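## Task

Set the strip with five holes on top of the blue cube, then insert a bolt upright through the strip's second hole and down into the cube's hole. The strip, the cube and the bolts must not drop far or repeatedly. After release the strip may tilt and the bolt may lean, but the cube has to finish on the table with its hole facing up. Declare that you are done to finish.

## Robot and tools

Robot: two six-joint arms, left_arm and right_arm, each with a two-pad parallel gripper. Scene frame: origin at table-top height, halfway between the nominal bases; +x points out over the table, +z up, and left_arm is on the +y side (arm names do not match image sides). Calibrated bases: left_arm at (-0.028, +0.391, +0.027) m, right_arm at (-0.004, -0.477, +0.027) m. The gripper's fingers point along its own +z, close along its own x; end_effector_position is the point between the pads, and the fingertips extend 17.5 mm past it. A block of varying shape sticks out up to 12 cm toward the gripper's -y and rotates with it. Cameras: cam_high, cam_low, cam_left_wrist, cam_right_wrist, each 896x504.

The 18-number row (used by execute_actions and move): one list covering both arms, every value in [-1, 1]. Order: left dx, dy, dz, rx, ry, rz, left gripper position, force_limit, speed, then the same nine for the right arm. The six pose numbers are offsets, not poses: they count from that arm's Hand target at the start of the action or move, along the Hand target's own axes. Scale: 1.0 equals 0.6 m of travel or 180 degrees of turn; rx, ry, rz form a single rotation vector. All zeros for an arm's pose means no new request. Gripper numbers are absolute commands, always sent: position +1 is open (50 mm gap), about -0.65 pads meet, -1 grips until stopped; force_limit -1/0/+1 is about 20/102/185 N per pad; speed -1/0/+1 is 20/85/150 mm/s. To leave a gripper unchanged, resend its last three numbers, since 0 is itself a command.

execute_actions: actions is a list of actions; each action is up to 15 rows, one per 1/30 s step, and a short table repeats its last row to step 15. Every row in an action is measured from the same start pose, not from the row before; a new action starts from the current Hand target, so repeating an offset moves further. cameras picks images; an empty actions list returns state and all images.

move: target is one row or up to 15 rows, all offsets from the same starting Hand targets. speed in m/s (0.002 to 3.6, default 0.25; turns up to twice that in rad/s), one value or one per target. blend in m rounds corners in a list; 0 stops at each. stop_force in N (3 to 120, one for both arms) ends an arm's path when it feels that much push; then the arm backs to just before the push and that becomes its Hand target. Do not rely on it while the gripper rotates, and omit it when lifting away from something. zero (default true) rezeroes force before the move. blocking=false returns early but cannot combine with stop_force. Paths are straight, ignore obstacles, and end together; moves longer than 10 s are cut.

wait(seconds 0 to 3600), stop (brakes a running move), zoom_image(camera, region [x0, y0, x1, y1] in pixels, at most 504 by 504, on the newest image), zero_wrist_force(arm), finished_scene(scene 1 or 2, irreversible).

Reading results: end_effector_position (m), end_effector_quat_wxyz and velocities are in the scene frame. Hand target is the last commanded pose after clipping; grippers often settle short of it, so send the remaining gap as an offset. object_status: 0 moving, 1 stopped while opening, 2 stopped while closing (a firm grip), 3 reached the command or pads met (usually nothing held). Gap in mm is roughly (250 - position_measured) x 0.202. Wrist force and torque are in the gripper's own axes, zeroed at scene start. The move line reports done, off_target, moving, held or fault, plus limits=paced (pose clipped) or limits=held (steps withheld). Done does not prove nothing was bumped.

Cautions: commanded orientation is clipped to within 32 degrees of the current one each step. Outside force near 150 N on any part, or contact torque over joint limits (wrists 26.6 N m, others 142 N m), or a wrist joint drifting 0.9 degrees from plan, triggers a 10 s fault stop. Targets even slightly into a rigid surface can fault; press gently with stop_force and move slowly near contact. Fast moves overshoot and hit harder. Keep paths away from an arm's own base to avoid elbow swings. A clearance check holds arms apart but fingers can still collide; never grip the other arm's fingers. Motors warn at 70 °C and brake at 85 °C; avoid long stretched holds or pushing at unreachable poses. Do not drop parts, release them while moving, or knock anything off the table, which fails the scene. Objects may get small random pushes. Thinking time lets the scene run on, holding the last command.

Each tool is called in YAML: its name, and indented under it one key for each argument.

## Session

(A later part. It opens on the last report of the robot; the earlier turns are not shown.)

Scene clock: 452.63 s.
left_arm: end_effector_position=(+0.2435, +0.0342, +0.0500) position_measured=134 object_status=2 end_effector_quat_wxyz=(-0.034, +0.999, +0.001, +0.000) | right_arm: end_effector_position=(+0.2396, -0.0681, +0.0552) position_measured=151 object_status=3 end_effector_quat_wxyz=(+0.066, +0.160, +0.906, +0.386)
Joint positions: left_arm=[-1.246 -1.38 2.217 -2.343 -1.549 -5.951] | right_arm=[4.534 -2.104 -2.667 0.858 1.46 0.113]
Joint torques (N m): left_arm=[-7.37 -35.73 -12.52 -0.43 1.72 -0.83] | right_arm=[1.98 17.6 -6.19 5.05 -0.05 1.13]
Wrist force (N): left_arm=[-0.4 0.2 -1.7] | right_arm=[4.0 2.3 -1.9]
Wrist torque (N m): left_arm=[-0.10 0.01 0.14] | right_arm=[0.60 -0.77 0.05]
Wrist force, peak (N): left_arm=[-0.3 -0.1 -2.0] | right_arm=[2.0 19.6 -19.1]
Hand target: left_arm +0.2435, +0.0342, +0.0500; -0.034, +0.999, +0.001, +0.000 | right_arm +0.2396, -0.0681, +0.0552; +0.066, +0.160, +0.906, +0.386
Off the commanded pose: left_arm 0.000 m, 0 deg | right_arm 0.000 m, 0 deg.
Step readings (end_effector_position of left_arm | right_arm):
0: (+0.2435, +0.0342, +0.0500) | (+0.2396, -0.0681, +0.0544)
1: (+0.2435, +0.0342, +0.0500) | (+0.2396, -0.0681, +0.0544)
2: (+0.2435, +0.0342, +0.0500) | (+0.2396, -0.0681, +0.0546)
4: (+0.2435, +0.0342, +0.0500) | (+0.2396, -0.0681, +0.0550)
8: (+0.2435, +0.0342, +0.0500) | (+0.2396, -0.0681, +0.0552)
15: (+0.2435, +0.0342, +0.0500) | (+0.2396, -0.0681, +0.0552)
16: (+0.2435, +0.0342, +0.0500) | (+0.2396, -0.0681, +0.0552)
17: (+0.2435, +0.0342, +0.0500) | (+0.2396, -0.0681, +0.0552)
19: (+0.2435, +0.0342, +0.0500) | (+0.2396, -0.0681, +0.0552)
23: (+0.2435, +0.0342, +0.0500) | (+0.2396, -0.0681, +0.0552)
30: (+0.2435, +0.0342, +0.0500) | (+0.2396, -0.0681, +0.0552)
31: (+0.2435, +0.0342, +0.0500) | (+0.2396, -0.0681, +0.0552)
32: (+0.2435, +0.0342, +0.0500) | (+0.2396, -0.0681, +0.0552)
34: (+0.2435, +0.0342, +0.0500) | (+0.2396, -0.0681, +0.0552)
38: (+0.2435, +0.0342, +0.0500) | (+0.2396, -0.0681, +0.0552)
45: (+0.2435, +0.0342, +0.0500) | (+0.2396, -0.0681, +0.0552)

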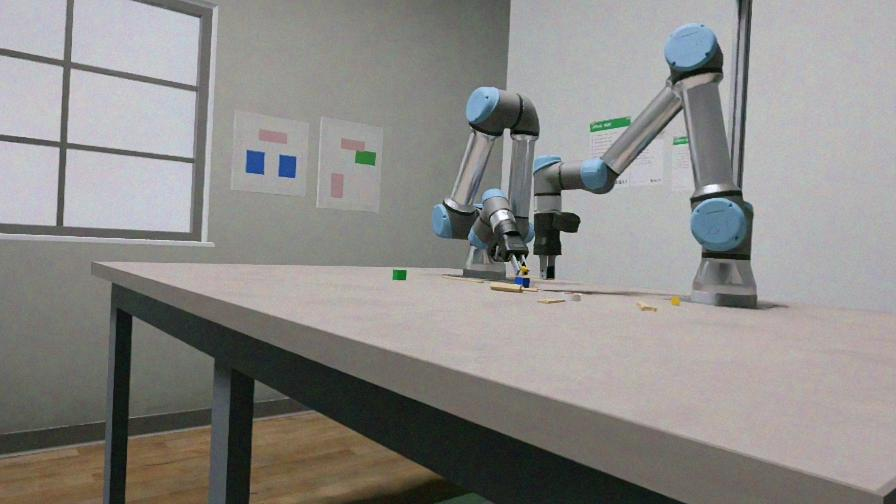

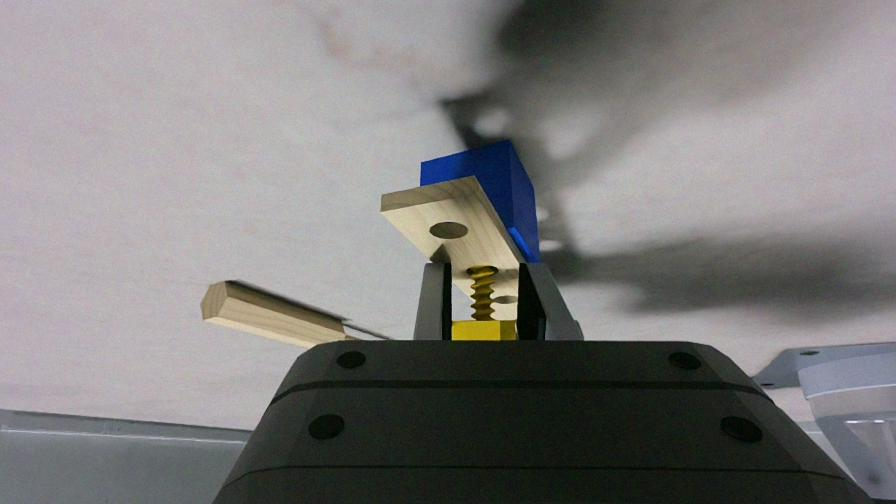

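execute_actions:
  actions:
    - [[0,0,0,0,0,0,-1,-0.8,-0.7,0,0,0,0,0,0,0.3,-0.9,-1]]
    - [[0,0,0,0,0,0,-1,-0.8,-0.7,0,0,0,0,0,0,0.3,-0.9,-1]]

move:
  target: [0,0,0,0,0,0,-1,-0.8,-0.7,0,0,-0.13,0,0,0,0.3,-0.9,-1]
  speed: 0.06
  cameras: ["cam_high","cam_low","cam_right_wrist"]

zoom_image:
  camera: "cam_right_wrist"
  region: [380, 120, 620, 360]

zoom_image:
  camera: "cam_low"
  region: [500, 250, 545, 295]

Scene clock: 456.87 s.
left_arm: end_effector_position=(+0.2435, +0.0342, +0.0500) position_measured=134 object_status=2 end_effector_quat_wxyz=(-0.034, +0.999, +0.001, +0.000) | right_arm: end_effector_position=(+0.2396, -0.0681, +0.0552) position_measured=107 object_status=3 end_effector_quat_wxyz=(+0.066, +0.160, +0.906, +0.386)
Joint positions: left_arm=[-1.246 -1.38 2.217 -2.343 -1.549 -5.951] | right_arm=[4.534 -2.104 -2.667 0.858 1.46 0.113]
Joint torques (N m): left_arm=[-7.31 -35.18 -17.45 -0.53 1.83 -0.7] | right_arm=[-2.72 17.48 -5.41 5.02 1.09 0.65]
Wrist force (N): left_arm=[-0.5 -0.1 -1.7] | right_arm=[4.4 2.2 -2.2]
Wrist torque (N m): left_arm=[-0.15 0.02 0.14] | right_arm=[0.59 -0.84 0.05]
Wrist force, peak (N): left_arm=[-0.5 0.0 -2.0] | right_arm=[4.3 2.5 -2.2]
Hand target: left_arm +0.2435, +0.0342, +0.0500; -0.034, +0.999, +0.001, +0.000 | right_arm +0.2396, -0.0681, +0.0552; +0.066, +0.160, +0.906, +0.386
Off the commanded pose: left_arm 0.000 m, 0 deg | right_arm 0.000 m, 0 deg.
Step readings (end_effector_position of left_arm | right_arm):
0: (+0.2435, +0.0342, +0.0500) | (+0.2396, -0.0681, +0.0552)
1: (+0.2435, +0.0342, +0.0500) | (+0.2396, -0.0681, +0.0552)
2: (+0.2435, +0.0342, +0.0500) | (+0.2396, -0.0681, +0.0552)
4: (+0.2435, +0.0342, +0.0500) | (+0.2396, -0.0681, +0.0552)
8: (+0.2435, +0.0342, +0.0500) | (+0.2396, -0.0681, +0.0552)
15: (+0.2435, +0.0342, +0.0500) | (+0.2396, -0.0681, +0.0552)
16: (+0.2435, +0.0342, +0.0500) | (+0.2396, -0.0681, +0.0552)
17: (+0.2435, +0.0342, +0.0500) | (+0.2396, -0.0681, +0.0552)
19: (+0.2435, +0.0342, +0.0500) | (+0.2396, -0.0681, +0.0552)
23: (+0.2435, +0.0342, +0.0500) | (+0.2396, -0.0681, +0.0552)
30: (+0.2435, +0.0342, +0.0500) | (+0.2396, -0.0681, +0.0552)

Scene clock: 458.60 s.
left_arm: end_effector_position=(+0.2435, +0.0342, +0.0500) position_measured=134 object_status=2 end_effector_quat_wxyz=(-0.034, +0.999, +0.001, +0.000) | right_arm: end_effector_position=(+0.2206, -0.1210, +0.1092) position_measured=107 object_status=3 end_effector_quat_wxyz=(+0.066, +0.160, +0.906, +0.386)
Joint positions: left_arm=[-1.246 -1.38 2.217 -2.343 -1.549 -5.951] | right_arm=[4.576 -1.76 -2.82 0.662 1.429 0.143]
Joint torques (N m): left_arm=[-7.72 -35.08 -19.51 -0.52 1.79 -0.69] | right_arm=[-7.65 17.95 16.54 4.41 0.71 -1.16]
Wrist force (N): left_arm=[-0.6 -0.1 -1.9] | right_arm=[3.9 2.1 -2.2]
Wrist torque (N m): left_arm=[-0.14 0.03 0.15] | right_arm=[0.57 -0.77 -0.08]
Wrist force, peak (N): left_arm=[-0.4 -0.1 -2.0] | right_arm=[3.8 1.8 -3.1]
Hand target: left_arm +0.2435, +0.0342, +0.0500; -0.034, +0.999, +0.001, +0.000 | right_arm +0.2206, -0.1210, +0.1093; +0.066, +0.160, +0.906, +0.386
Off the commanded pose: left_arm 0.000 m, 0 deg | right_arm 0.000 m, 0 deg.
move: done

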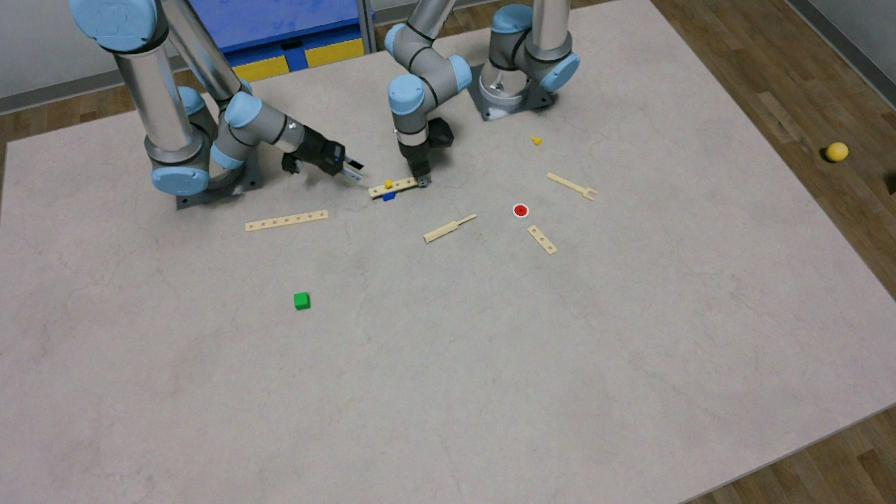

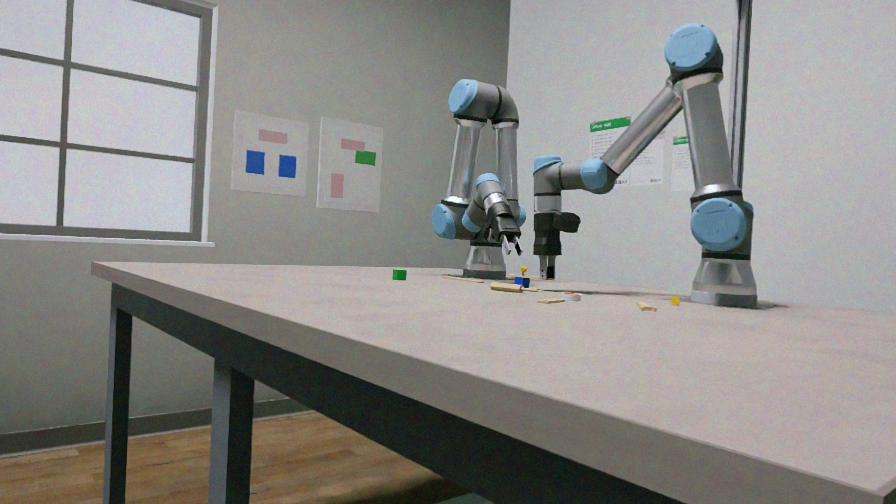

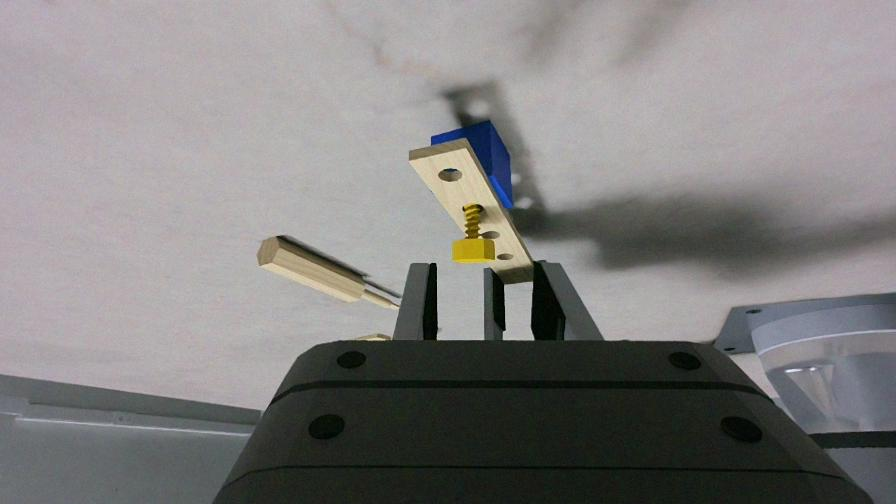

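Scaled by 2.100 from the camera's image (finer frame: 1280x720).

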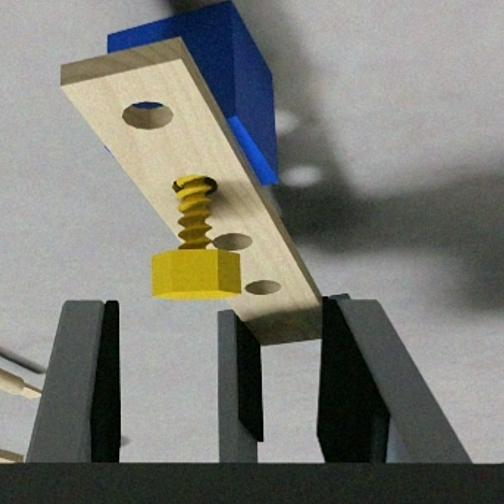

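Scaled by 11.200 from the camera's image (finer frame: 1280x720).

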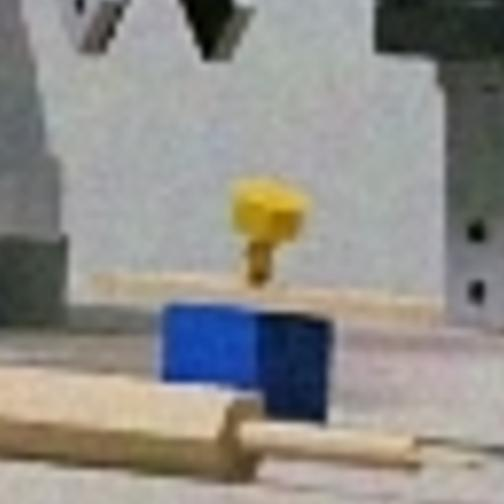

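move:
  target: [0,-0.0021,0.0227,-0.0556,0,0,-1,-0.8,-0.7,0,-0.08,-0.15,0,0,0,0.3,-0.9,-1]
  speed: 0.03
  cameras: ["cam_high","cam_low","cam_left_wrist"]

zoom_image:
  camera: "cam_high"
  region: [340, 140, 460, 230]

zoom_image:
  camera: "cam_low"
  region: [500, 250, 545, 295]

Scene clock: 468.37 s.
left_arm: end_effector_position=(+0.2434, +0.0344, +0.0490) position_measured=134 object_status=2 end_effector_quat_wxyz=(-0.028, +1.000, +0.001, +0.000) end_effector_velocity=(+0.001, +0.000, +0.001) end_effector_angular_velocity=(+0.004, -0.001, +0.001) | right_arm: end_effector_position=(+0.2194, -0.1246, +0.1103) position_measured=107 object_status=3 end_effector_quat_wxyz=(+0.066, +0.160, +0.906, +0.386)
Joint positions: left_arm=[-1.243 -1.381 2.226 -2.363 -1.553 -5.949] | right_arm=[4.58 -1.747 -2.829 0.659 1.427 0.145]
Joint velocities: left_arm=[0.001 0.001 -0.004 0.006 0.002 0] | right_arm=[within noise]
Joint torques (N m): left_arm=[10.65 -32.7 -24.51 0.33 -0.64 0.31] | right_arm=[2.61 7.89 14.84 4.32 0.13 1.46]
Wrist force (N): left_arm=[-0.2 -0.2 -2.5] | right_arm=[3.7 2.0 -2.0]
Wrist torque (N m): left_arm=[-0.12 -0.01 -0.01] | right_arm=[0.55 -0.73 -0.09]
Wrist force, peak (N): left_arm=[-0.2 -0.2 -2.5] | right_arm=[4.1 2.0 -2.4]
Hand target: left_arm +0.2435, +0.0344, +0.0490; -0.028, +1.000, +0.001, +0.000 (not the last commanded pose) | right_arm +0.2194, -0.1245, +0.1104; +0.066, +0.160, +0.906, +0.386 (not the last commanded pose)
Off the commanded pose: left_arm 0.013 m, 9 deg | right_arm 0.098 m, 0 deg.
move: held (right_arm; a check stopped the path), off_target (left_arm; braked when a check withheld steps of right_arm); limits=held
pose unreachable (right arm): on one or more control steps of this call, first in action 0 (counted from 0), this arm could not follow its commanded pose, so it was not sent that pose on those steps. It may still have moved: this result reports where it is.
cause: moving toward the commanded pose would bring two parts of the arm too close to each other (joints 3 (elbow) and 4 (wrist 1) lie between them).

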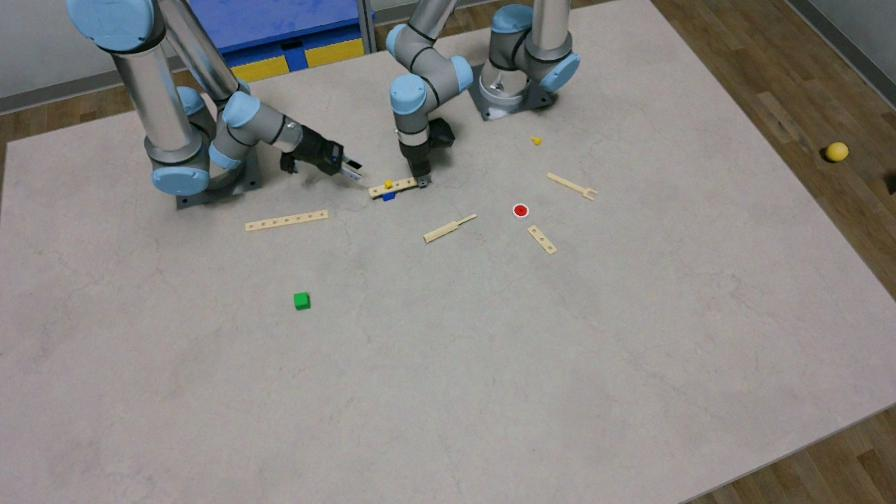

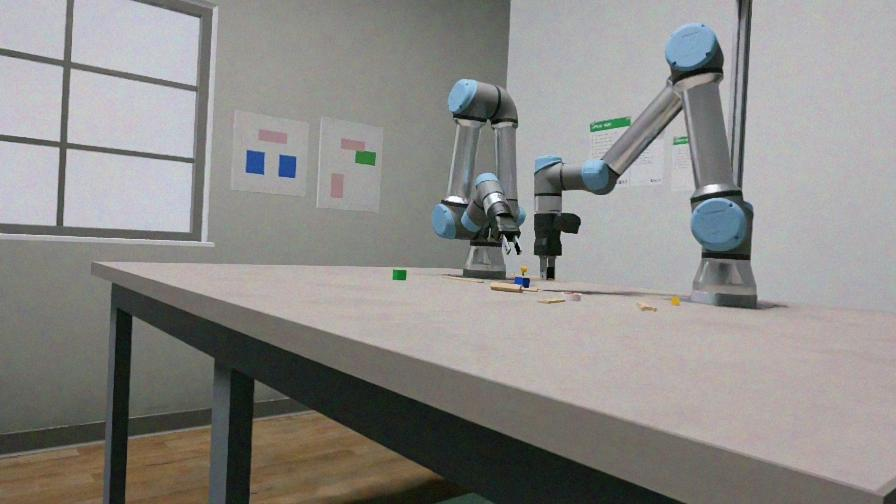

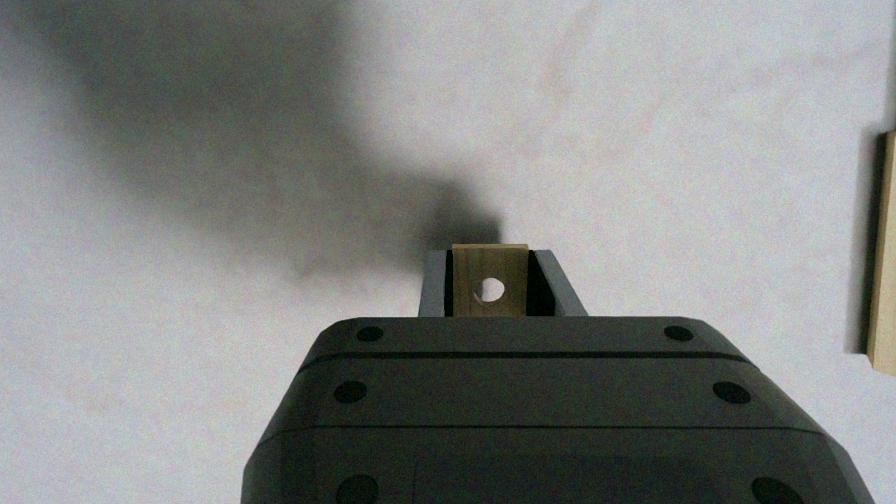

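Scaled by 4.200 from the camera's image (finer frame: 1280x720).

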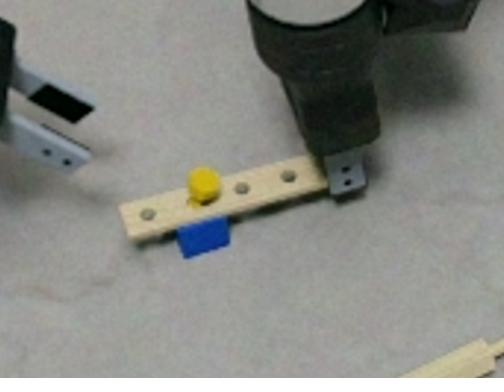

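Scaled by 11.200 from the camera's image (finer frame: 1280x720).

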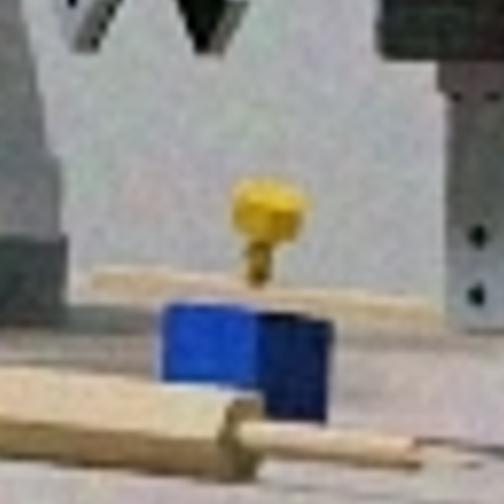

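move:
  target: [0,-0.0018,0.021,-0.05,0,0,-1,-0.8,-0.7,0,0,0,0,0,0,0.3,-0.9,-1]
  speed: 0.02
  cameras: ["cam_high","cam_low","cam_left_wrist"]

zoom_image:
  camera: "cam_low"
  region: [500, 250, 545, 295]

Scene clock: 476.00 s.
left_arm: end_effector_position=(+0.2434, +0.0362, +0.0364) position_measured=134 object_status=2 end_effector_quat_wxyz=(+0.050, +0.999, +0.001, +0.000) end_effector_velocity=(-0.001, +0.000, +0.000) end_effector_angular_velocity=(+0.003, +0.001, -0.001) | right_arm: end_effector_position=(+0.2194, -0.1245, +0.1104) position_measured=107 object_status=3 end_effector_quat_wxyz=(+0.066, +0.160, +0.906, +0.386)
Joint positions: left_arm=[-1.208 -1.38 2.34 -2.625 -1.608 -5.915] | right_arm=[4.58 -1.747 -2.829 0.659 1.427 0.145]
Joint velocities: left_arm=[-0.002 0 -0.002 0.006 0 0] | right_arm=[within noise]
Joint torques (N m): left_arm=[7.06 -15.49 -21.87 0.23 -0.58 0.56] | right_arm=[-7.2 6.84 16.73 5.09 1 -1.03]
Wrist force (N): left_arm=[0.5 0.0 -2.7] | right_arm=[3.6 2.2 -1.8]
Wrist torque (N m): left_arm=[-0.29 -0.02 -0.06] | right_arm=[0.59 -0.71 -0.08]
Wrist force, peak (N): left_arm=[0.0 -1.4 -2.7] | right_arm=[4.2 2.2 -2.3]
Hand target: left_arm +0.2435, +0.0362, +0.0365; +0.050, +0.999, +0.001, +0.000 | right_arm +0.2194, -0.1245, +0.1104; +0.066, +0.160, +0.906, +0.386
Off the commanded pose: left_arm 0.000 m, 0 deg | right_arm 0.000 m, 0 deg.
move: done

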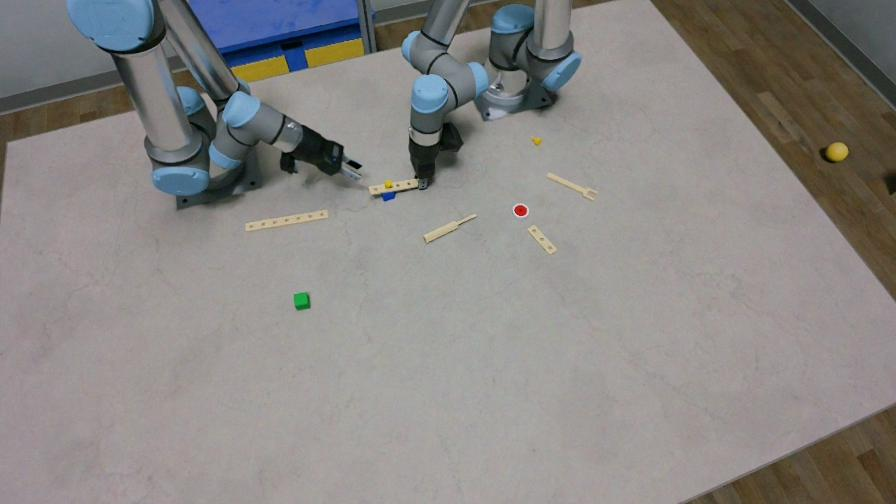

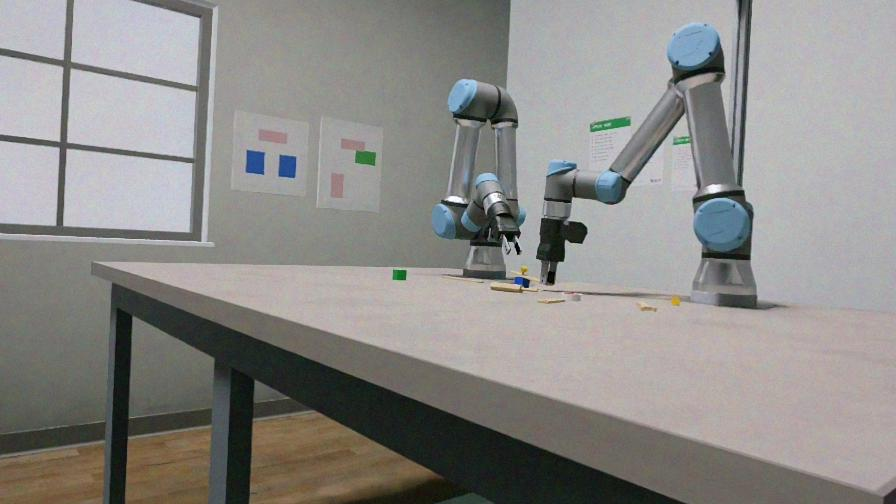

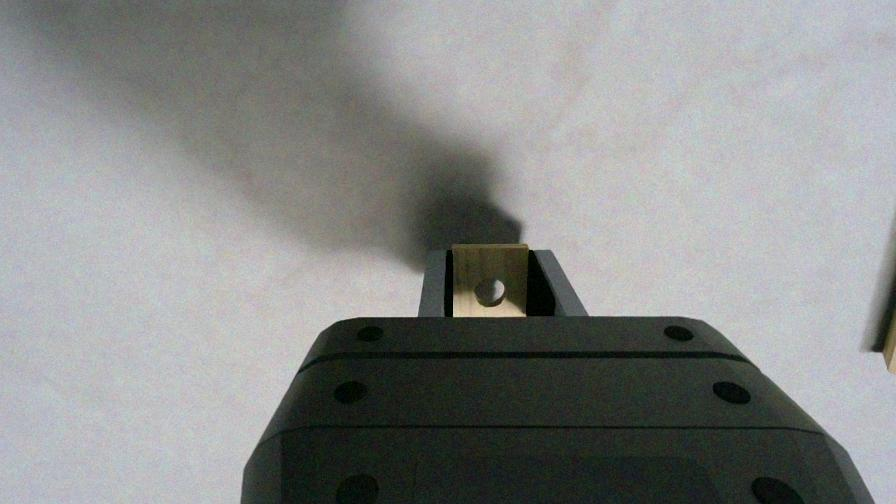

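Scaled by 11.200 from the camera's image (finer frame: 1280x720).

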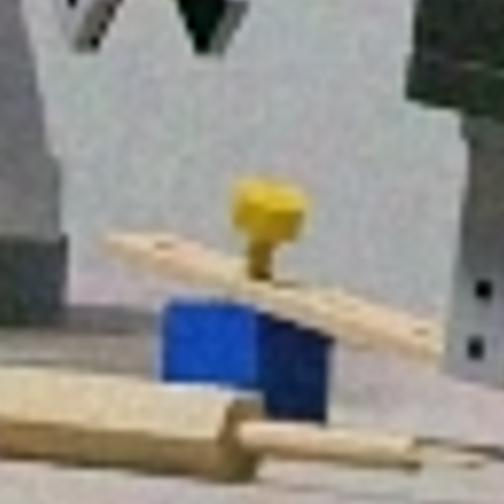

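move:
  target: [0,-0.0023,0.0155,-0.0389,0,0,-1,-0.8,-0.7,0,0,0,0,0,0,0.3,-0.9,-1]
  speed: 0.02
  stop_force: 10
  cameras: ["cam_high","cam_low"]

zoom_image:
  camera: "cam_low"
  region: [500, 250, 545, 295]

Scene clock: 484.33 s.
left_arm: end_effector_position=(+0.2435, +0.0366, +0.0271) position_measured=134 object_status=2 end_effector_quat_wxyz=(+0.111, +0.994, +0.001, +0.000) | right_arm: end_effector_position=(+0.2194, -0.1245, +0.1104) position_measured=107 object_status=3 end_effector_quat_wxyz=(+0.066, +0.160, +0.906, +0.386)
Joint positions: left_arm=[-1.178 -1.349 2.419 -2.847 -1.657 -5.892] | right_arm=[4.58 -1.747 -2.829 0.659 1.427 0.145]
Joint torques (N m): left_arm=[-9.72 -34.27 -20.04 -0.01 2.32 -1.33] | right_arm=[-7.19 7.84 17 5 0.95 -1.02]
Wrist force (N): left_arm=[0.5 1.0 -2.6] | right_arm=[3.7 1.7 -2.1]
Wrist torque (N m): left_arm=[-0.17 -0.08 -0.03] | right_arm=[0.50 -0.73 -0.08]
Wrist force, peak (N): left_arm=[-0.1 0.2 -3.4] | right_arm=[4.1 2.4 -2.3]
Hand target: left_arm +0.2435, +0.0366, +0.0271; +0.111, +0.994, +0.001, +0.000 | right_arm +0.2194, -0.1245, +0.1104; +0.066, +0.160, +0.906, +0.386
Off the commanded pose: left_arm 0.000 m, 0 deg | right_arm 0.000 m, 0 deg.
move: done

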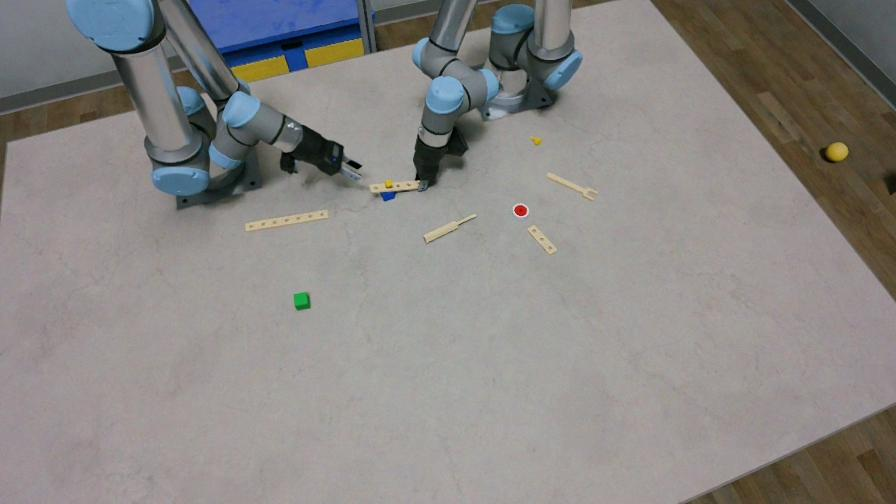

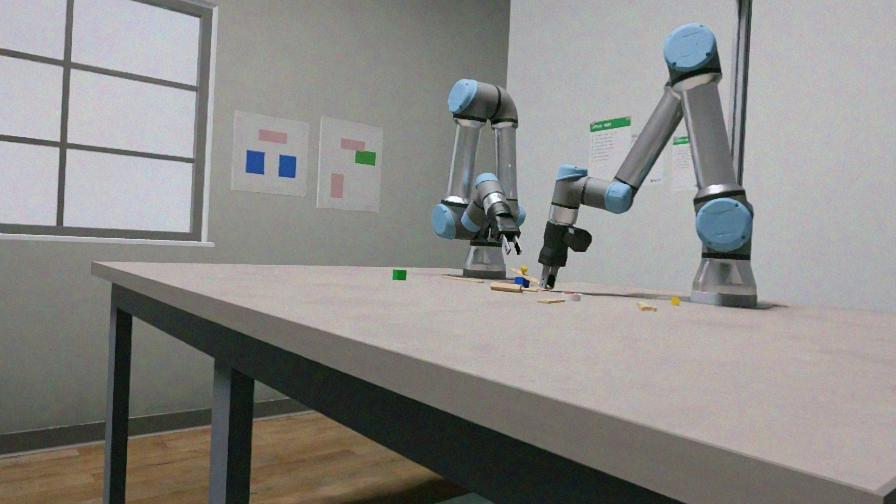

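Scaled by 11.200 from the camera's image (finer frame: 1280x720).

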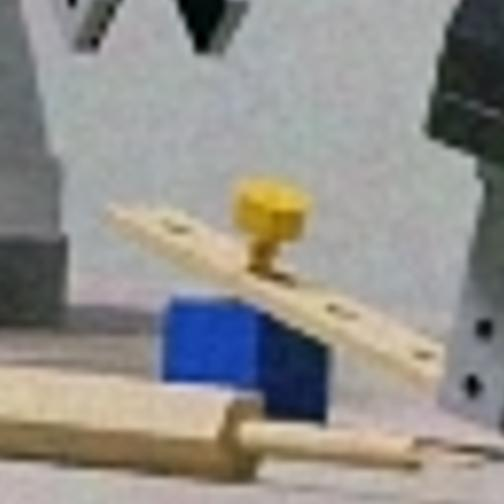

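execute_actions:
  actions:
    - [[0,0,0,0,0,0,0.3,-0.8,-1,0,0,0,0,0,0,0.3,-0.9,-1]]
    - [[0,0,0,0,0,0,0.3,-0.8,-1,0,0,0,0,0,0,0.3,-0.9,-1]]
    - [[0,0,0,0,0,0,0.3,-0.8,-1,0,0,0,0,0,0,0.3,-0.9,-1]]

move:
  target: [0,0,-0.15,0,0,0,0.3,-0.8,-1,0,0,0,0,0,0,0.3,-0.9,-1]
  speed: 0.08
  cameras: ["cam_high","cam_low","cam_right_wrist"]

zoom_image:
  camera: "cam_low"
  region: [500, 250, 545, 295]

zoom_image:
  camera: "cam_high"
  region: [350, 150, 430, 220]

Scene clock: 490.20 s.
left_arm: end_effector_position=(+0.2435, +0.0366, +0.0271) position_measured=107 object_status=3 end_effector_quat_wxyz=(+0.111, +0.994, +0.001, +0.000) | right_arm: end_effector_position=(+0.2194, -0.1245, +0.1104) position_measured=107 object_status=3 end_effector_quat_wxyz=(+0.066, +0.160, +0.906, +0.386)
Joint positions: left_arm=[-1.178 -1.349 2.419 -2.847 -1.657 -5.892] | right_arm=[4.58 -1.747 -2.829 0.659 1.427 0.145]
Joint torques (N m): left_arm=[-10.27 -34.85 -20.07 -4.16 2.21 -1.41] | right_arm=[-6.51 8.23 16.93 4.93 0.91 -0.91]
Wrist force (N): left_arm=[0.4 0.0 -0.1] | right_arm=[3.8 1.8 -2.3]
Wrist torque (N m): left_arm=[-0.05 -0.06 -0.04] | right_arm=[0.52 -0.75 -0.08]
Wrist force, peak (N): left_arm=[0.1 0.9 -3.0] | right_arm=[4.0 2.5 -2.3]
Hand target: left_arm +0.2435, +0.0366, +0.0271; +0.111, +0.994, +0.001, +0.000 | right_arm +0.2194, -0.1245, +0.1104; +0.066, +0.160, +0.906, +0.386
Off the commanded pose: left_arm 0.000 m, 0 deg | right_arm 0.000 m, 0 deg.
Step readings (end_effector_position of left_arm | right_arm):
0: (+0.2435, +0.0366, +0.0271) | (+0.2194, -0.1245, +0.1104)
1: (+0.2435, +0.0366, +0.0271) | (+0.2194, -0.1245, +0.1104)
2: (+0.2435, +0.0366, +0.0271) | (+0.2194, -0.1245, +0.1104)
4: (+0.2435, +0.0366, +0.0271) | (+0.2194, -0.1245, +0.1104)
8: (+0.2435, +0.0366, +0.0271) | (+0.2194, -0.1245, +0.1104)
15: (+0.2435, +0.0366, +0.0271) | (+0.2194, -0.1245, +0.1104)
16: (+0.2435, +0.0366, +0.0271) | (+0.2194, -0.1245, +0.1104)
17: (+0.2435, +0.0366, +0.0271) | (+0.2194, -0.1245, +0.1104)
19: (+0.2435, +0.0366, +0.0271) | (+0.2194, -0.1245, +0.1104)
23: (+0.2435, +0.0366, +0.0271) | (+0.2194, -0.1245, +0.1104)
30: (+0.2435, +0.0366, +0.0271) | (+0.2194, -0.1245, +0.1104)
31: (+0.2435, +0.0366, +0.0271) | (+0.2194, -0.1245, +0.1104)
32: (+0.2435, +0.0366, +0.0271) | (+0.2194, -0.1245, +0.1104)
34: (+0.2435, +0.0366, +0.0271) | (+0.2194, -0.1245, +0.1104)
38: (+0.2435, +0.0366, +0.0271) | (+0.2194, -0.1245, +0.1104)
45: (+0.2435, +0.0366, +0.0271) | (+0.2194, -0.1245, +0.1104)

Scene clock: 491.77 s.
left_arm: end_effector_position=(+0.2435, +0.0565, +0.1149) position_measured=107 object_status=3 end_effector_quat_wxyz=(+0.111, +0.994, +0.001, +0.000) | right_arm: end_effector_position=(+0.2194, -0.1245, +0.1104) position_measured=107 object_status=3 end_effector_quat_wxyz=(+0.066, +0.160, +0.906, +0.386)
Joint positions: left_arm=[-1.157 -1.622 2.367 -2.52 -1.662 -5.871] | right_arm=[4.58 -1.747 -2.829 0.659 1.427 0.145]
Joint torques (N m): left_arm=[-7.25 -12.44 -13.5 -4.24 -1.93 -1.47] | right_arm=[-7.06 8.29 16.58 4.96 0.95 -1.04]
Wrist force (N): left_arm=[0.6 -0.5 -0.3] | right_arm=[3.8 2.2 -1.9]
Wrist torque (N m): left_arm=[-0.11 -0.11 -0.05] | right_arm=[0.58 -0.75 -0.09]
Wrist force, peak (N): left_arm=[0.6 -0.2 -1.4] | right_arm=[4.3 2.1 -2.5]
Hand target: left_arm +0.2434, +0.0565, +0.1149; +0.111, +0.994, +0.001, +0.000 | right_arm +0.2194, -0.1245, +0.1104; +0.066, +0.160, +0.906, +0.386
Off the commanded pose: left_arm 0.000 m, 0 deg | right_arm 0.000 m, 0 deg.
move: done

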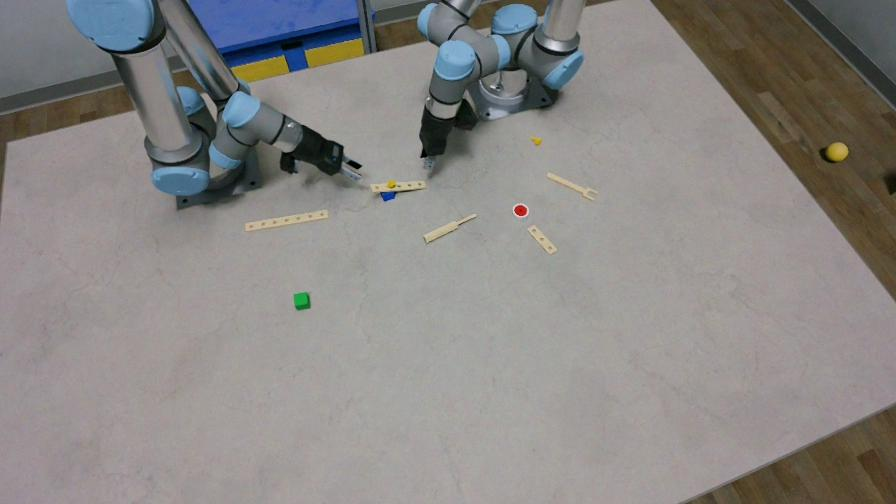

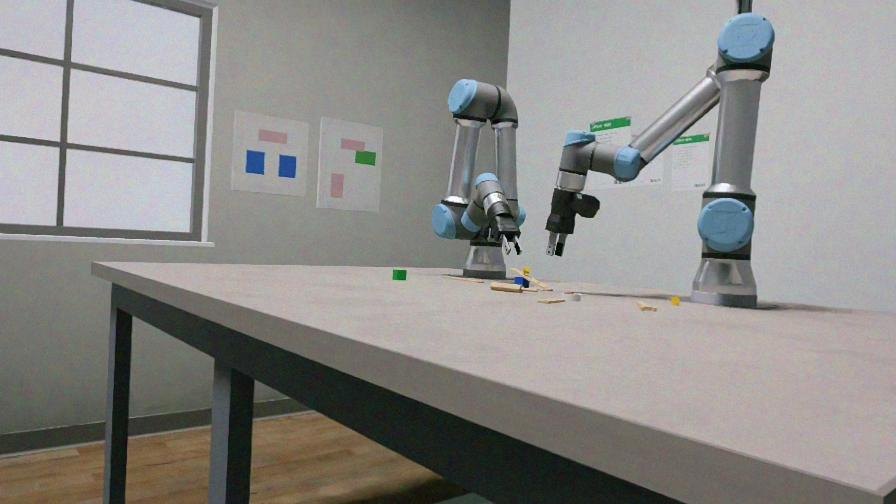

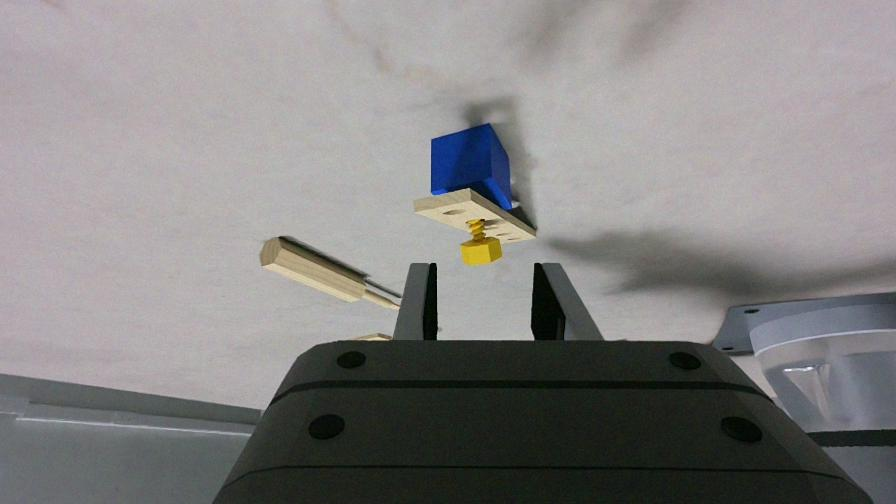

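Scaled by 11.200 from the camera's image (finer frame: 1280x720).

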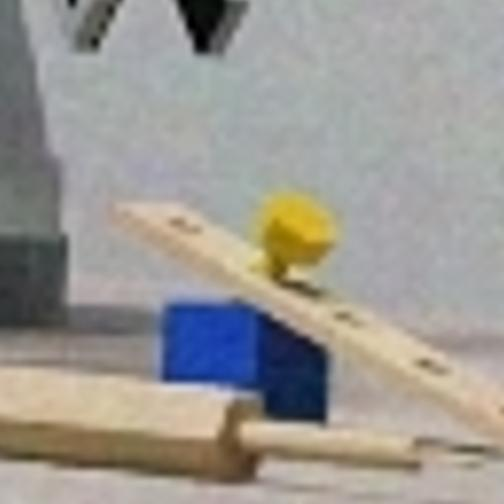

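Scaled by 6.300 from the camera's image (finer frame: 1280x720).

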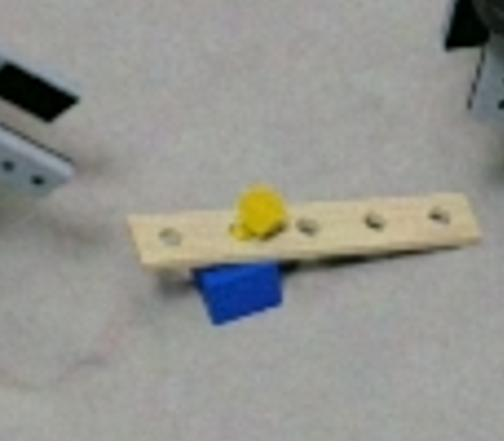

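zoom_image:
  camera: "cam_right_wrist"
  region: [400, 110, 560, 290]

zoom_image:
  camera: "cam_low"
  region: [510, 262, 540, 292]

Scaled by 2.800 from the camera's image (finer frame: 1280x720).

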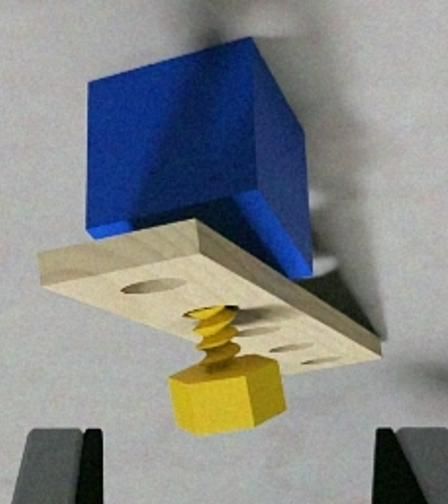

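Scaled by 16.800 from the camera's image (finer frame: 1280x720).

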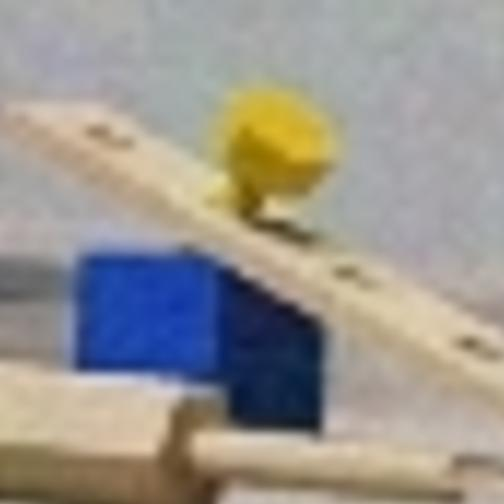

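move:
  target: [0,0,0,0,0,0,0.3,-0.8,-1,0,-0.1127,0.039,-0.044,0,0,0.3,-0.9,-1]
  speed: 0.1
  cameras: ["cam_right_wrist"]

zoom_image:
  camera: "cam_right_wrist"
  region: [390, 110, 570, 290]

Scene clock: 501.67 s.
left_arm: end_effector_position=(+0.2434, +0.0565, +0.1149) position_measured=107 object_status=3 end_effector_quat_wxyz=(+0.111, +0.994, +0.001, +0.000) | right_arm: end_effector_position=(+0.2193, -0.1246, +0.1100) position_measured=107 object_status=3 end_effector_quat_wxyz=(+0.066, +0.160, +0.906, +0.387)
Joint positions: left_arm=[-1.157 -1.622 2.367 -2.52 -1.662 -5.871] | right_arm=[4.58 -1.752 -2.83 0.667 1.427 0.145]
Joint torques (N m): left_arm=[-12.82 -6.01 -13.58 -1.37 1.62 -1.71] | right_arm=[-1.91 20.43 14.94 2.51 -0.28 -0.12]
Wrist force (N): left_arm=[0.5 -0.3 -0.2] | right_arm=[4.4 2.0 -2.2]
Wrist torque (N m): left_arm=[-0.07 -0.06 -0.04] | right_arm=[0.55 -0.83 -0.08]
Wrist force, peak (N): left_arm=[0.8 -0.6 0.0] | right_arm=[3.6 3.4 -2.4]
Hand target: left_arm +0.2434, +0.0565, +0.1149; +0.111, +0.994, +0.001, +0.000 | right_arm +0.2193, -0.1246, +0.1100; +0.066, +0.160, +0.906, +0.387 (not the last commanded pose)
Off the commanded pose: left_arm 0.000 m, 0 deg | right_arm 0.071 m, 8 deg.
move: held (right_arm; a check stopped the path); limits=held
pose unreachable (right arm): on one or more control steps of this call, first in action 0 (counted from 0), this arm could not follow its commanded pose, so it was not sent that pose on those steps. It may still have moved: this result reports where it is.
cause: moving toward the commanded pose would bring two parts of the arm too close to each other (joints 3 (elbow) and 4 (wrist 1) lie between them).

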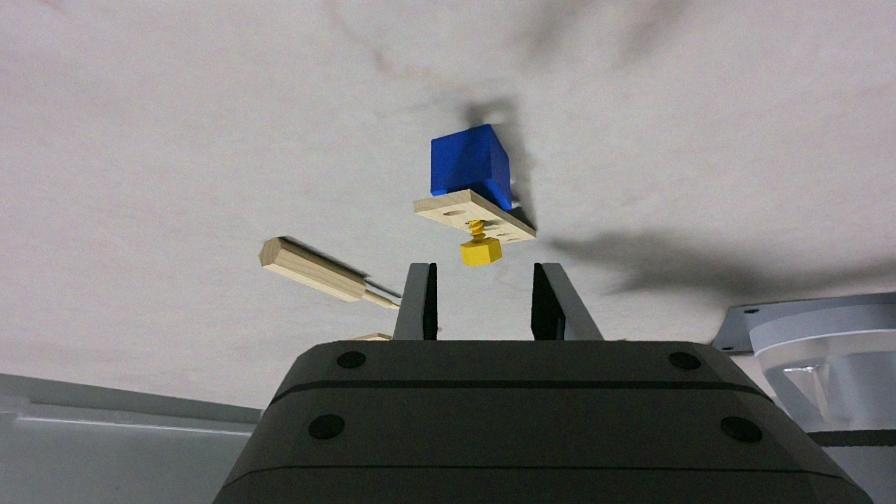

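Scaled by 2.800 from the camera's image (finer frame: 1280x720).

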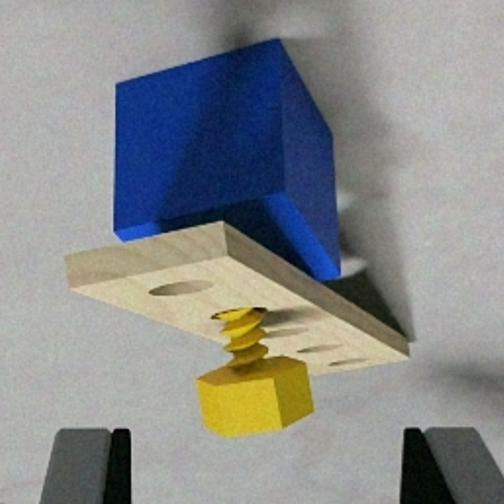

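finished_scene:
  scene: 2

The scene is finished: the task was done.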